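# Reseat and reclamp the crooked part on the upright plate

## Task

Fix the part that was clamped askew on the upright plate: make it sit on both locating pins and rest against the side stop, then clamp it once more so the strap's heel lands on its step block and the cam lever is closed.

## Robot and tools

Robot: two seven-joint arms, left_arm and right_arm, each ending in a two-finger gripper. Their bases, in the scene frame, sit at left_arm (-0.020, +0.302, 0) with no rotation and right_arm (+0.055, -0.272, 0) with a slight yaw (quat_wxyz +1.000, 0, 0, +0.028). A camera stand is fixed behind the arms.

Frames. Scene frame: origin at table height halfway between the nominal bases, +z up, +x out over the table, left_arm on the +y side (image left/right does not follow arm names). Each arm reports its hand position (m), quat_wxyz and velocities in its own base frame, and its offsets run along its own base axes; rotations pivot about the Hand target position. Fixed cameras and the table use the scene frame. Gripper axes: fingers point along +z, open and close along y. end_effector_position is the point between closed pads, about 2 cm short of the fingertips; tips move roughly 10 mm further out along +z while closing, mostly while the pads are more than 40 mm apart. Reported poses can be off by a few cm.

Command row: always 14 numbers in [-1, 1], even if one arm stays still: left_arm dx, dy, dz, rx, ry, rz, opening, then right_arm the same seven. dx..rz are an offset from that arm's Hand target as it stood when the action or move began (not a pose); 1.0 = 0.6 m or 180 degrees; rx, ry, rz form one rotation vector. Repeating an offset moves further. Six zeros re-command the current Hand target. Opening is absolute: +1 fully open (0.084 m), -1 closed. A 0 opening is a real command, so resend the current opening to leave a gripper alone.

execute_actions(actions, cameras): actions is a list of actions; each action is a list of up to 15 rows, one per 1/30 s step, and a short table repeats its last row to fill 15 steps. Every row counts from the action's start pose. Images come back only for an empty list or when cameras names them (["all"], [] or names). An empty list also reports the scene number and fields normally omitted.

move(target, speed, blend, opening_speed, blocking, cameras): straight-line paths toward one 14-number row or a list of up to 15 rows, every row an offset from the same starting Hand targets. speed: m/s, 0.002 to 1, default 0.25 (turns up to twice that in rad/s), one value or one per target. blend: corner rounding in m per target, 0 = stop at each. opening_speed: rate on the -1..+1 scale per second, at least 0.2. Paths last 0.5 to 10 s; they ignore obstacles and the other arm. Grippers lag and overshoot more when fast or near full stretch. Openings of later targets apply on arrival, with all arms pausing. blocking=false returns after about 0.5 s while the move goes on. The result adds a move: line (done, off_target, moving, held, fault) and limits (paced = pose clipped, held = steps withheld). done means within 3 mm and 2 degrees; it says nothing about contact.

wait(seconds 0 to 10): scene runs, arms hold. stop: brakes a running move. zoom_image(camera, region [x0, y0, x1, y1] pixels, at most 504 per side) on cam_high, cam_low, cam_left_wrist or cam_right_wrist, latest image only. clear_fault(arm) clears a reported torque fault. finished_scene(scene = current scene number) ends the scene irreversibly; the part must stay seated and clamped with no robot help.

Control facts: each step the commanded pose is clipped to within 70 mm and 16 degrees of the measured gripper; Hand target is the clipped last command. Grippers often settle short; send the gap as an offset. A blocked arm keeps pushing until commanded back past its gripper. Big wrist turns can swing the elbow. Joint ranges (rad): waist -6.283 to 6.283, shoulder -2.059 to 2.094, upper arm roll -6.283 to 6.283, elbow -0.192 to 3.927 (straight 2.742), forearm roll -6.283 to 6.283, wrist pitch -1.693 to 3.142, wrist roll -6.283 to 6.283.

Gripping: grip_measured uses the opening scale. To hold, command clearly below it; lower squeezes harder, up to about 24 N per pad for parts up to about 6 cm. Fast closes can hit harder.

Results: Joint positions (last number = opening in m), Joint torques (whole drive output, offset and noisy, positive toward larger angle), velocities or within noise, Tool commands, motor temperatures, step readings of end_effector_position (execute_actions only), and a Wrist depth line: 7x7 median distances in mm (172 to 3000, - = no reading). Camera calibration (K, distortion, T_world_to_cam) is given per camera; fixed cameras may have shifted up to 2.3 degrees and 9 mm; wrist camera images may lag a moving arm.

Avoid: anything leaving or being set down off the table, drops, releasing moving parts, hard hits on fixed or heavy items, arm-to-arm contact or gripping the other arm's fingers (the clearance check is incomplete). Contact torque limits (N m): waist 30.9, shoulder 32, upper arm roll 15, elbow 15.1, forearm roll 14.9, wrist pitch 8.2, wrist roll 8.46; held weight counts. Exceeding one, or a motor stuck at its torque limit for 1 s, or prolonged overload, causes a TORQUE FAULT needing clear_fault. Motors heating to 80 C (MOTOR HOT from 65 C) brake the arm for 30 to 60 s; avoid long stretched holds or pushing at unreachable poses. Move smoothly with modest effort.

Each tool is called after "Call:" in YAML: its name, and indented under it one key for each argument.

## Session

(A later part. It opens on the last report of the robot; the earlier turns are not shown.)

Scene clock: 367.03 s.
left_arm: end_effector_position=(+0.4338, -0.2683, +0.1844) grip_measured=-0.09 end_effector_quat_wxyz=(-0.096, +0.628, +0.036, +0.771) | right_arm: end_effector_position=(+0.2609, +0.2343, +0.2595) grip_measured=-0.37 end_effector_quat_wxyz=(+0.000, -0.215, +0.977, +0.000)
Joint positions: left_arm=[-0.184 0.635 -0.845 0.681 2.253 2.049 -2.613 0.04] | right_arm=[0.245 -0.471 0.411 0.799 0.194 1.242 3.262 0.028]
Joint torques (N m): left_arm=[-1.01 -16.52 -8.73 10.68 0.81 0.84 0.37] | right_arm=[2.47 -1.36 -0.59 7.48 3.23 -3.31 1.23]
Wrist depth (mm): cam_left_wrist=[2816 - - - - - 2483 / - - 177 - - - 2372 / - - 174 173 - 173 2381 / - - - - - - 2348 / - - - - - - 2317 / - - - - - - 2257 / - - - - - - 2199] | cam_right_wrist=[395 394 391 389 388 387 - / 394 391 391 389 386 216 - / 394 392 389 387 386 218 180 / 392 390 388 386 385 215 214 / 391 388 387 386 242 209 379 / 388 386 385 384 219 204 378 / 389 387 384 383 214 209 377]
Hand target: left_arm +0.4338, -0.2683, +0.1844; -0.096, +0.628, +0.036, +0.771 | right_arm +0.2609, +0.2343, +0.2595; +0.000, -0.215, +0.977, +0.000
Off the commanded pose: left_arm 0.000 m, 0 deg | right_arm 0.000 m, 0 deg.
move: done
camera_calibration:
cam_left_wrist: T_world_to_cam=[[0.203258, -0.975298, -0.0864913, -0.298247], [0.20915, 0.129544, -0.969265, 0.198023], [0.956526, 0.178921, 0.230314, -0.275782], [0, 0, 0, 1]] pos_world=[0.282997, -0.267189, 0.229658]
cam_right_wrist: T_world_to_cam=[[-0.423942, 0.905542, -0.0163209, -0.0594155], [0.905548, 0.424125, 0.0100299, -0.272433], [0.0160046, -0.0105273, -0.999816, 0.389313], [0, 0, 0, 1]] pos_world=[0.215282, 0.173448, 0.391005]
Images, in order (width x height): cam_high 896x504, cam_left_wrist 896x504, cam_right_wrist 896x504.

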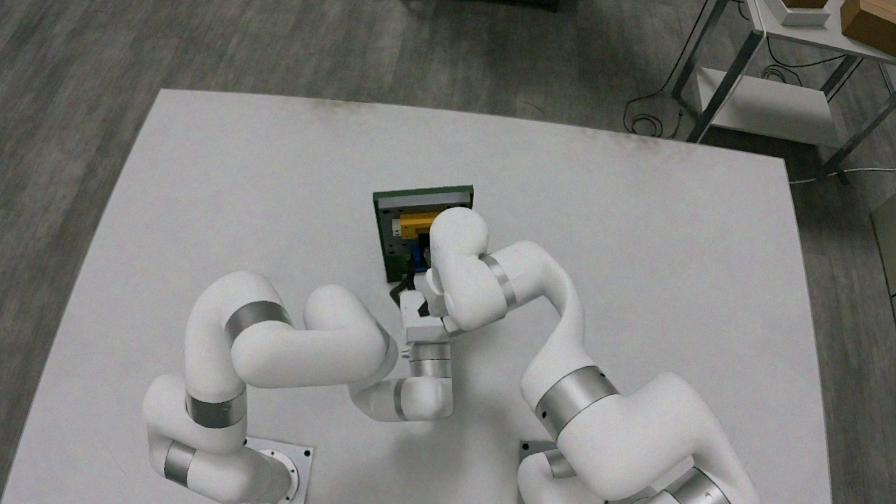

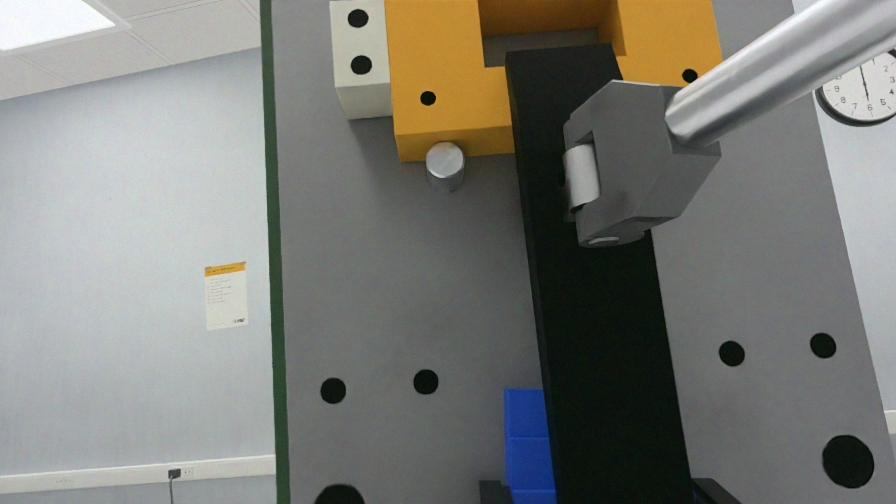

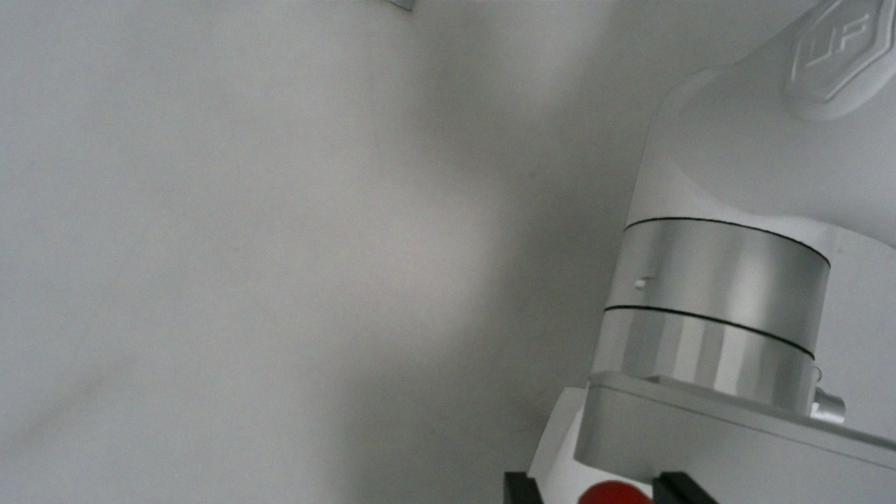

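Call:
move:
  target:
    - [0,0,0,0,0,0,-0.45,0.0562,-0.0737,0,0,0,0.15,-0.35]
    - [0,0,0,0,0,0,-0.45,0.1305,-0.11,0,0,0,0.283,-0.35]
    - [0,0,0,0,0,0,-0.45,0.2097,-0.1133,0,0,0,0.411,-0.35]
    - [0,0,0,0,0,0,-0.45,0.2262,-0.1107,0,0,0,0.411,-0.35]
  blend: [0.008,0.008,0.003,0]
  speed: [0.08,0.08,0.06,0.04]
  cameras: ["cam_left_wrist","cam_right_wrist"]

Scene clock: 387.17 s.
left_arm: end_effector_position=(+0.4338, -0.2683, +0.1844) grip_measured=-0.09 end_effector_quat_wxyz=(-0.096, +0.628, +0.036, +0.771) | right_arm: end_effector_position=(+0.3837, +0.1628, +0.2559) grip_measured=-0.37 end_effector_quat_wxyz=(+0.023, +0.759, -0.651, -0.011)
Joint positions: left_arm=[-0.184 0.635 -0.845 0.681 2.253 2.049 -2.613 0.04] | right_arm=[0.322 -0.155 0.075 1.041 0.012 1.247 1.809 0.028]
Joint torques (N m): left_arm=[-1.9 -17.87 -10.46 10.27 0.57 0.93 0.35] | right_arm=[-0.05 -14.29 -0.19 16.74 0.21 -0.17 0.12]
Wrist depth (mm): cam_left_wrist=[2749 - - - 175 183 183 / - - 177 - - - 179 / - - 174 173 - - - / - - - - - - - / - - - - - - 2317 / - - - - - - 2257 / - - - - - - 2213] | cam_right_wrist=[365 370 375 380 386 392 398 / 364 370 375 380 385 390 397 / 364 369 374 380 385 390 396 / 364 369 373 379 384 389 396 / 363 367 373 378 383 389 395 / 363 367 372 377 383 387 394 / 361 346 331 376 382 389 394]
Hand target: left_arm +0.4338, -0.2683, +0.1844; -0.096, +0.628, +0.036, +0.771 | right_arm +0.3837, +0.1628, +0.2559; +0.023, +0.759, -0.651, -0.011 (not the last commanded pose)
Tool commands: left_gripper/opening=-0.45 right_gripper/opening=-0.35
Off the commanded pose: left_arm 0.000 m, 0 deg | right_arm 0.014 m, 3 deg.
TORQUE FAULT: the external load on joint 6 (wrist pitch) of the right arm reached its load limit, and that arm stopped. The contact can be on any part of that arm beyond that joint, not only on its tool. A torque fault puts only its own arm into a fault stop. That arm's remaining commands of this call were not run. The hold on joint 6 (wrist pitch) of that arm was moved back by the arm itself, up to 3 degrees, as the stop began. That arm is still stopped at the end of this call. While its stop runs, that arm, its gripper or tool too, takes no new command.
CLEAR FAULT: the right arm stays stopped (state 4) until you call clear_fault(arm="right_arm").
End effector pose when the fault began: right_arm: position (+0.3955, +0.1677, +0.2594), quat_wxyz (+0.001, +0.759, -0.651, +0.000)
Joint positions when the fault began: right_arm=[0.322 -0.155 0.075 1.041 0.012 1.196 1.809 0.028]
move: fault (right_arm)
camera_calibration:
cam_left_wrist: T_world_to_cam=[[0.203258, -0.975298, -0.0864913, -0.298247], [0.20915, 0.129544, -0.969265, 0.198023], [0.956526, 0.178921, 0.230314, -0.275782], [0, 0, 0, 1]] pos_world=[0.282997, -0.267189, 0.229658]
cam_right_wrist: T_world_to_cam=[[-0.98699, -0.157317, 0.0331884, 0.433667], [-0.157461, 0.987524, -0.00176756, -0.0341555], [-0.0324963, -0.00697045, -0.999448, 0.400918], [0, 0, 0, 1]] pos_world=[0.435675, 0.104747, 0.386243]
Images, in order (width x height): cam_left_wrist 896x504, cam_right_wrist 896x504.

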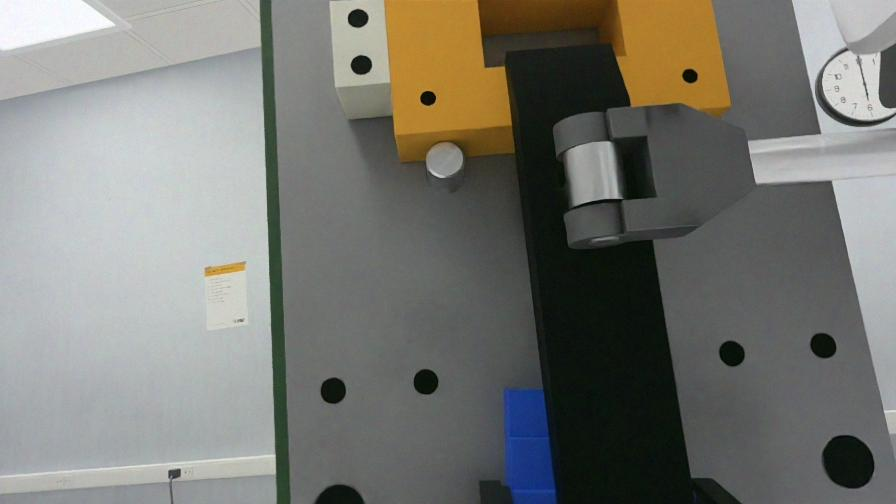

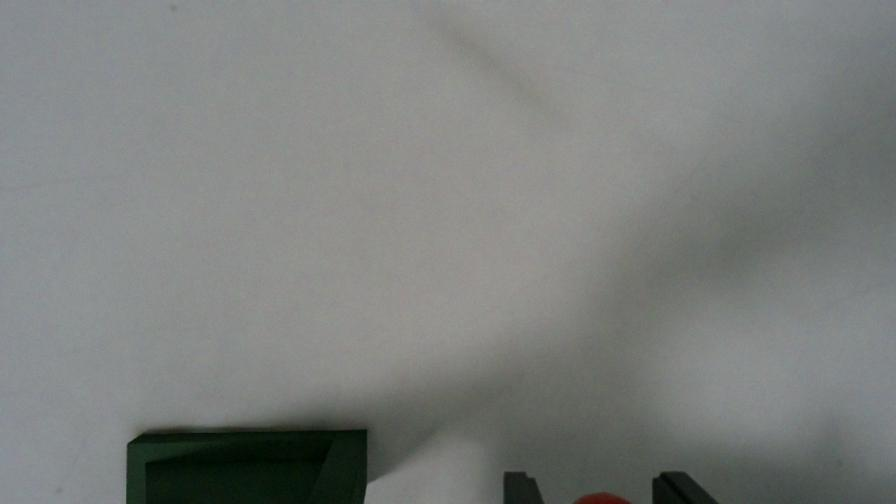

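Call:
clear_fault:
  arm: "right_arm"

Call:
move:
  target:
    - [0,0,0,0,0,0,0.9,-0.003,0,0,0,0,0,0.1]
    - [-0.1245,-0.0263,-0.021,0,0,0,0.9,-0.003,0,0.2,0,0,0,0.1]
  opening_speed: 2
  speed: 0.12
  cameras: ["cam_high","cam_left_wrist"]

Call:
zoom_image:
  camera: "cam_left_wrist"
  region: [320, 0, 780, 260]

Scene clock: 396.57 s.
left_arm: end_effector_position=(+0.4338, -0.2683, +0.1844) grip_measured=-0.09 end_effector_quat_wxyz=(-0.096, +0.628, +0.036, +0.771) | right_arm: end_effector_position=(+0.3836, +0.1628, +0.2559) grip_measured=-0.37 end_effector_quat_wxyz=(+0.023, +0.759, -0.651, -0.011)
Joint positions: left_arm=[-0.184 0.635 -0.845 0.681 2.253 2.049 -2.613 0.04] | right_arm=[0.322 -0.155 0.075 1.041 0.012 1.247 1.809 0.028]
Joint torques (N m): left_arm=[-3.21 -17.92 -11.97 10.05 0.29 0.87 0.37] | right_arm=[-0.55 -13.51 -0.26 16.76 -0.16 -0.16 0.13]
Wrist depth (mm): cam_left_wrist=[2805 - - - 175 183 183 / - - 177 - - - 179 / - - 174 173 - - - / - - - - - - - / - - - - - - 2302 / - - - - - - 2257 / - - - - - - 2178] | cam_right_wrist=[365 370 376 380 386 392 398 / 365 370 375 380 385 392 398 / 363 369 374 379 384 391 397 / 363 368 374 379 384 390 395 / 362 368 373 379 383 389 396 / 362 368 372 377 382 387 394 / 363 347 332 377 382 388 393]
Hand target: left_arm +0.4338, -0.2683, +0.1844; -0.096, +0.628, +0.036, +0.771 | right_arm +0.3836, +0.1628, +0.2559; +0.023, +0.759, -0.651, -0.011 (not the last commanded pose)
Tool commands: left_gripper/opening=-0.45 right_gripper/opening=-0.35
Off the commanded pose: left_arm 0.000 m, 0 deg | right_arm 0.014 m, 3 deg.
TORQUE FAULT, CONTINUED: the right arm's stop, for the torque fault of joint 6 (wrist pitch) that an earlier result reported, is over. The call counts as one of the actions that you can send in this scene. The hold on joint 6 (wrist pitch) of that arm was moved back by the arm itself, up to 3 degrees, as the stop began. That arm's target is now where it stood when the stop ended, not its last command. That arm's gripper keeps its grip as last carried out, and that arm accepts commands again: back off and push less far.
CLEAR FAULT: your call cleared the right arm's torque fault. If a joint's load stays at its limit, that arm stops again at once.

Scene clock: 399.17 s.
left_arm: end_effector_position=(+0.3591, -0.2841, +0.1718) grip_measured=+0.90 end_effector_quat_wxyz=(-0.096, +0.628, +0.036, +0.771) | right_arm: end_effector_position=(+0.3818, +0.1628, +0.3759) grip_measured=+0.09 end_effector_quat_wxyz=(+0.023, +0.759, -0.651, -0.011)
Joint positions: left_arm=[-0.319 0.73 -0.928 0.646 2.078 2.247 -2.684 0.08] | right_arm=[0.321 -0.153 0.073 1.386 0.011 1.591 1.811 0.048]
Joint torques (N m): left_arm=[-8.64 -12.49 -14.4 10.36 -0.96 3.06 -1.6] | right_arm=[-6.15 -6 1.45 25.3 -2.91 -0.22 1.31]
Wrist depth (mm): cam_left_wrist=[2828 2816 2206 267 267 2685 2614 / - - 260 241 239 2595 2474 / - - 251 234 225 252 208 / - - 247 246 213 2501 2439 / - - 241 242 239 2068 2389 / - - 235 234 213 236 2340 / - 2899 231 229 207 251 2294] | cam_right_wrist=[483 488 495 501 509 517 524 / 481 486 494 502 508 514 524 / 480 486 493 501 508 515 522 / 480 486 492 498 506 514 520 / 479 485 491 499 505 513 519 / 478 482 472 497 503 513 518 / 477 481 324 493 503 512 518]
Hand target: left_arm +0.3591, -0.2841, +0.1718; -0.096, +0.628, +0.036, +0.771 | right_arm +0.3818, +0.1628, +0.3759; +0.023, +0.759, -0.651, -0.011
Off the commanded pose: left_arm 0.000 m, 0 deg | right_arm 0.000 m, 0 deg.
move: done
camera_calibration:
cam_left_wrist: T_world_to_cam=[[0.203258, -0.975298, -0.0864913, -0.299486], [0.20915, 0.129544, -0.969265, 0.203447], [0.956526, 0.178921, 0.230314, -0.198714], [0, 0, 0, 1]] pos_world=[0.208397, -0.282889, 0.217058]
Images, in order (width x height): cam_high 896x504, cam_left_wrist 896x504.

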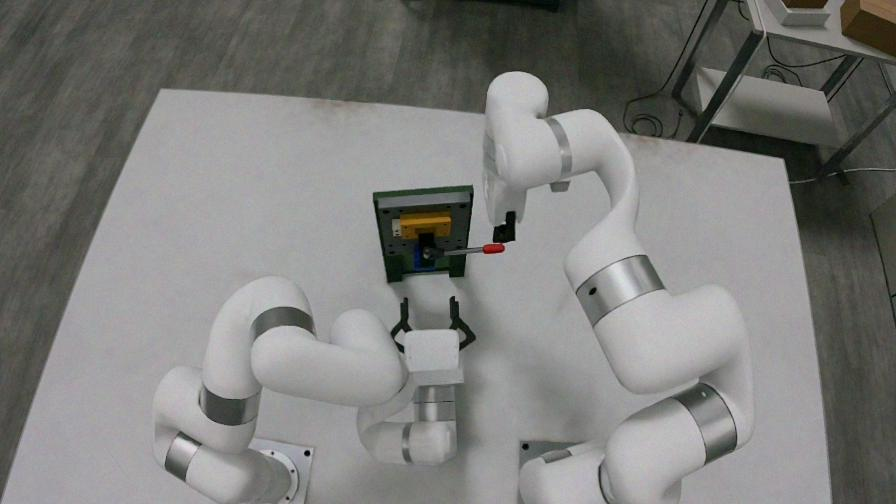

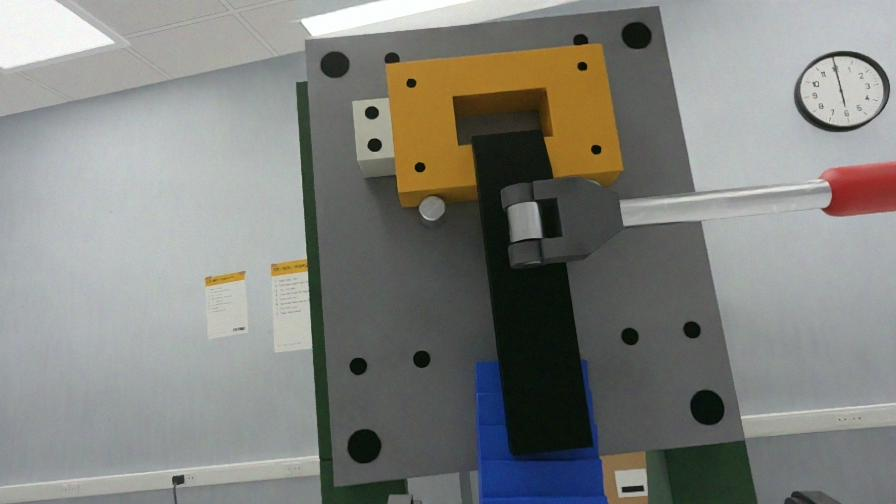

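Scaled by 1.096 from the camera's 896x504 image, which has a finer 1280x720 frame.

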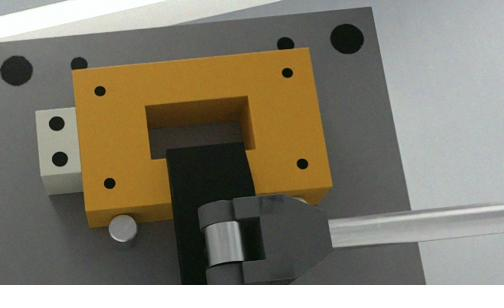

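Call:
finished_scene:
  scene: 2

The scene is finished: the task was done.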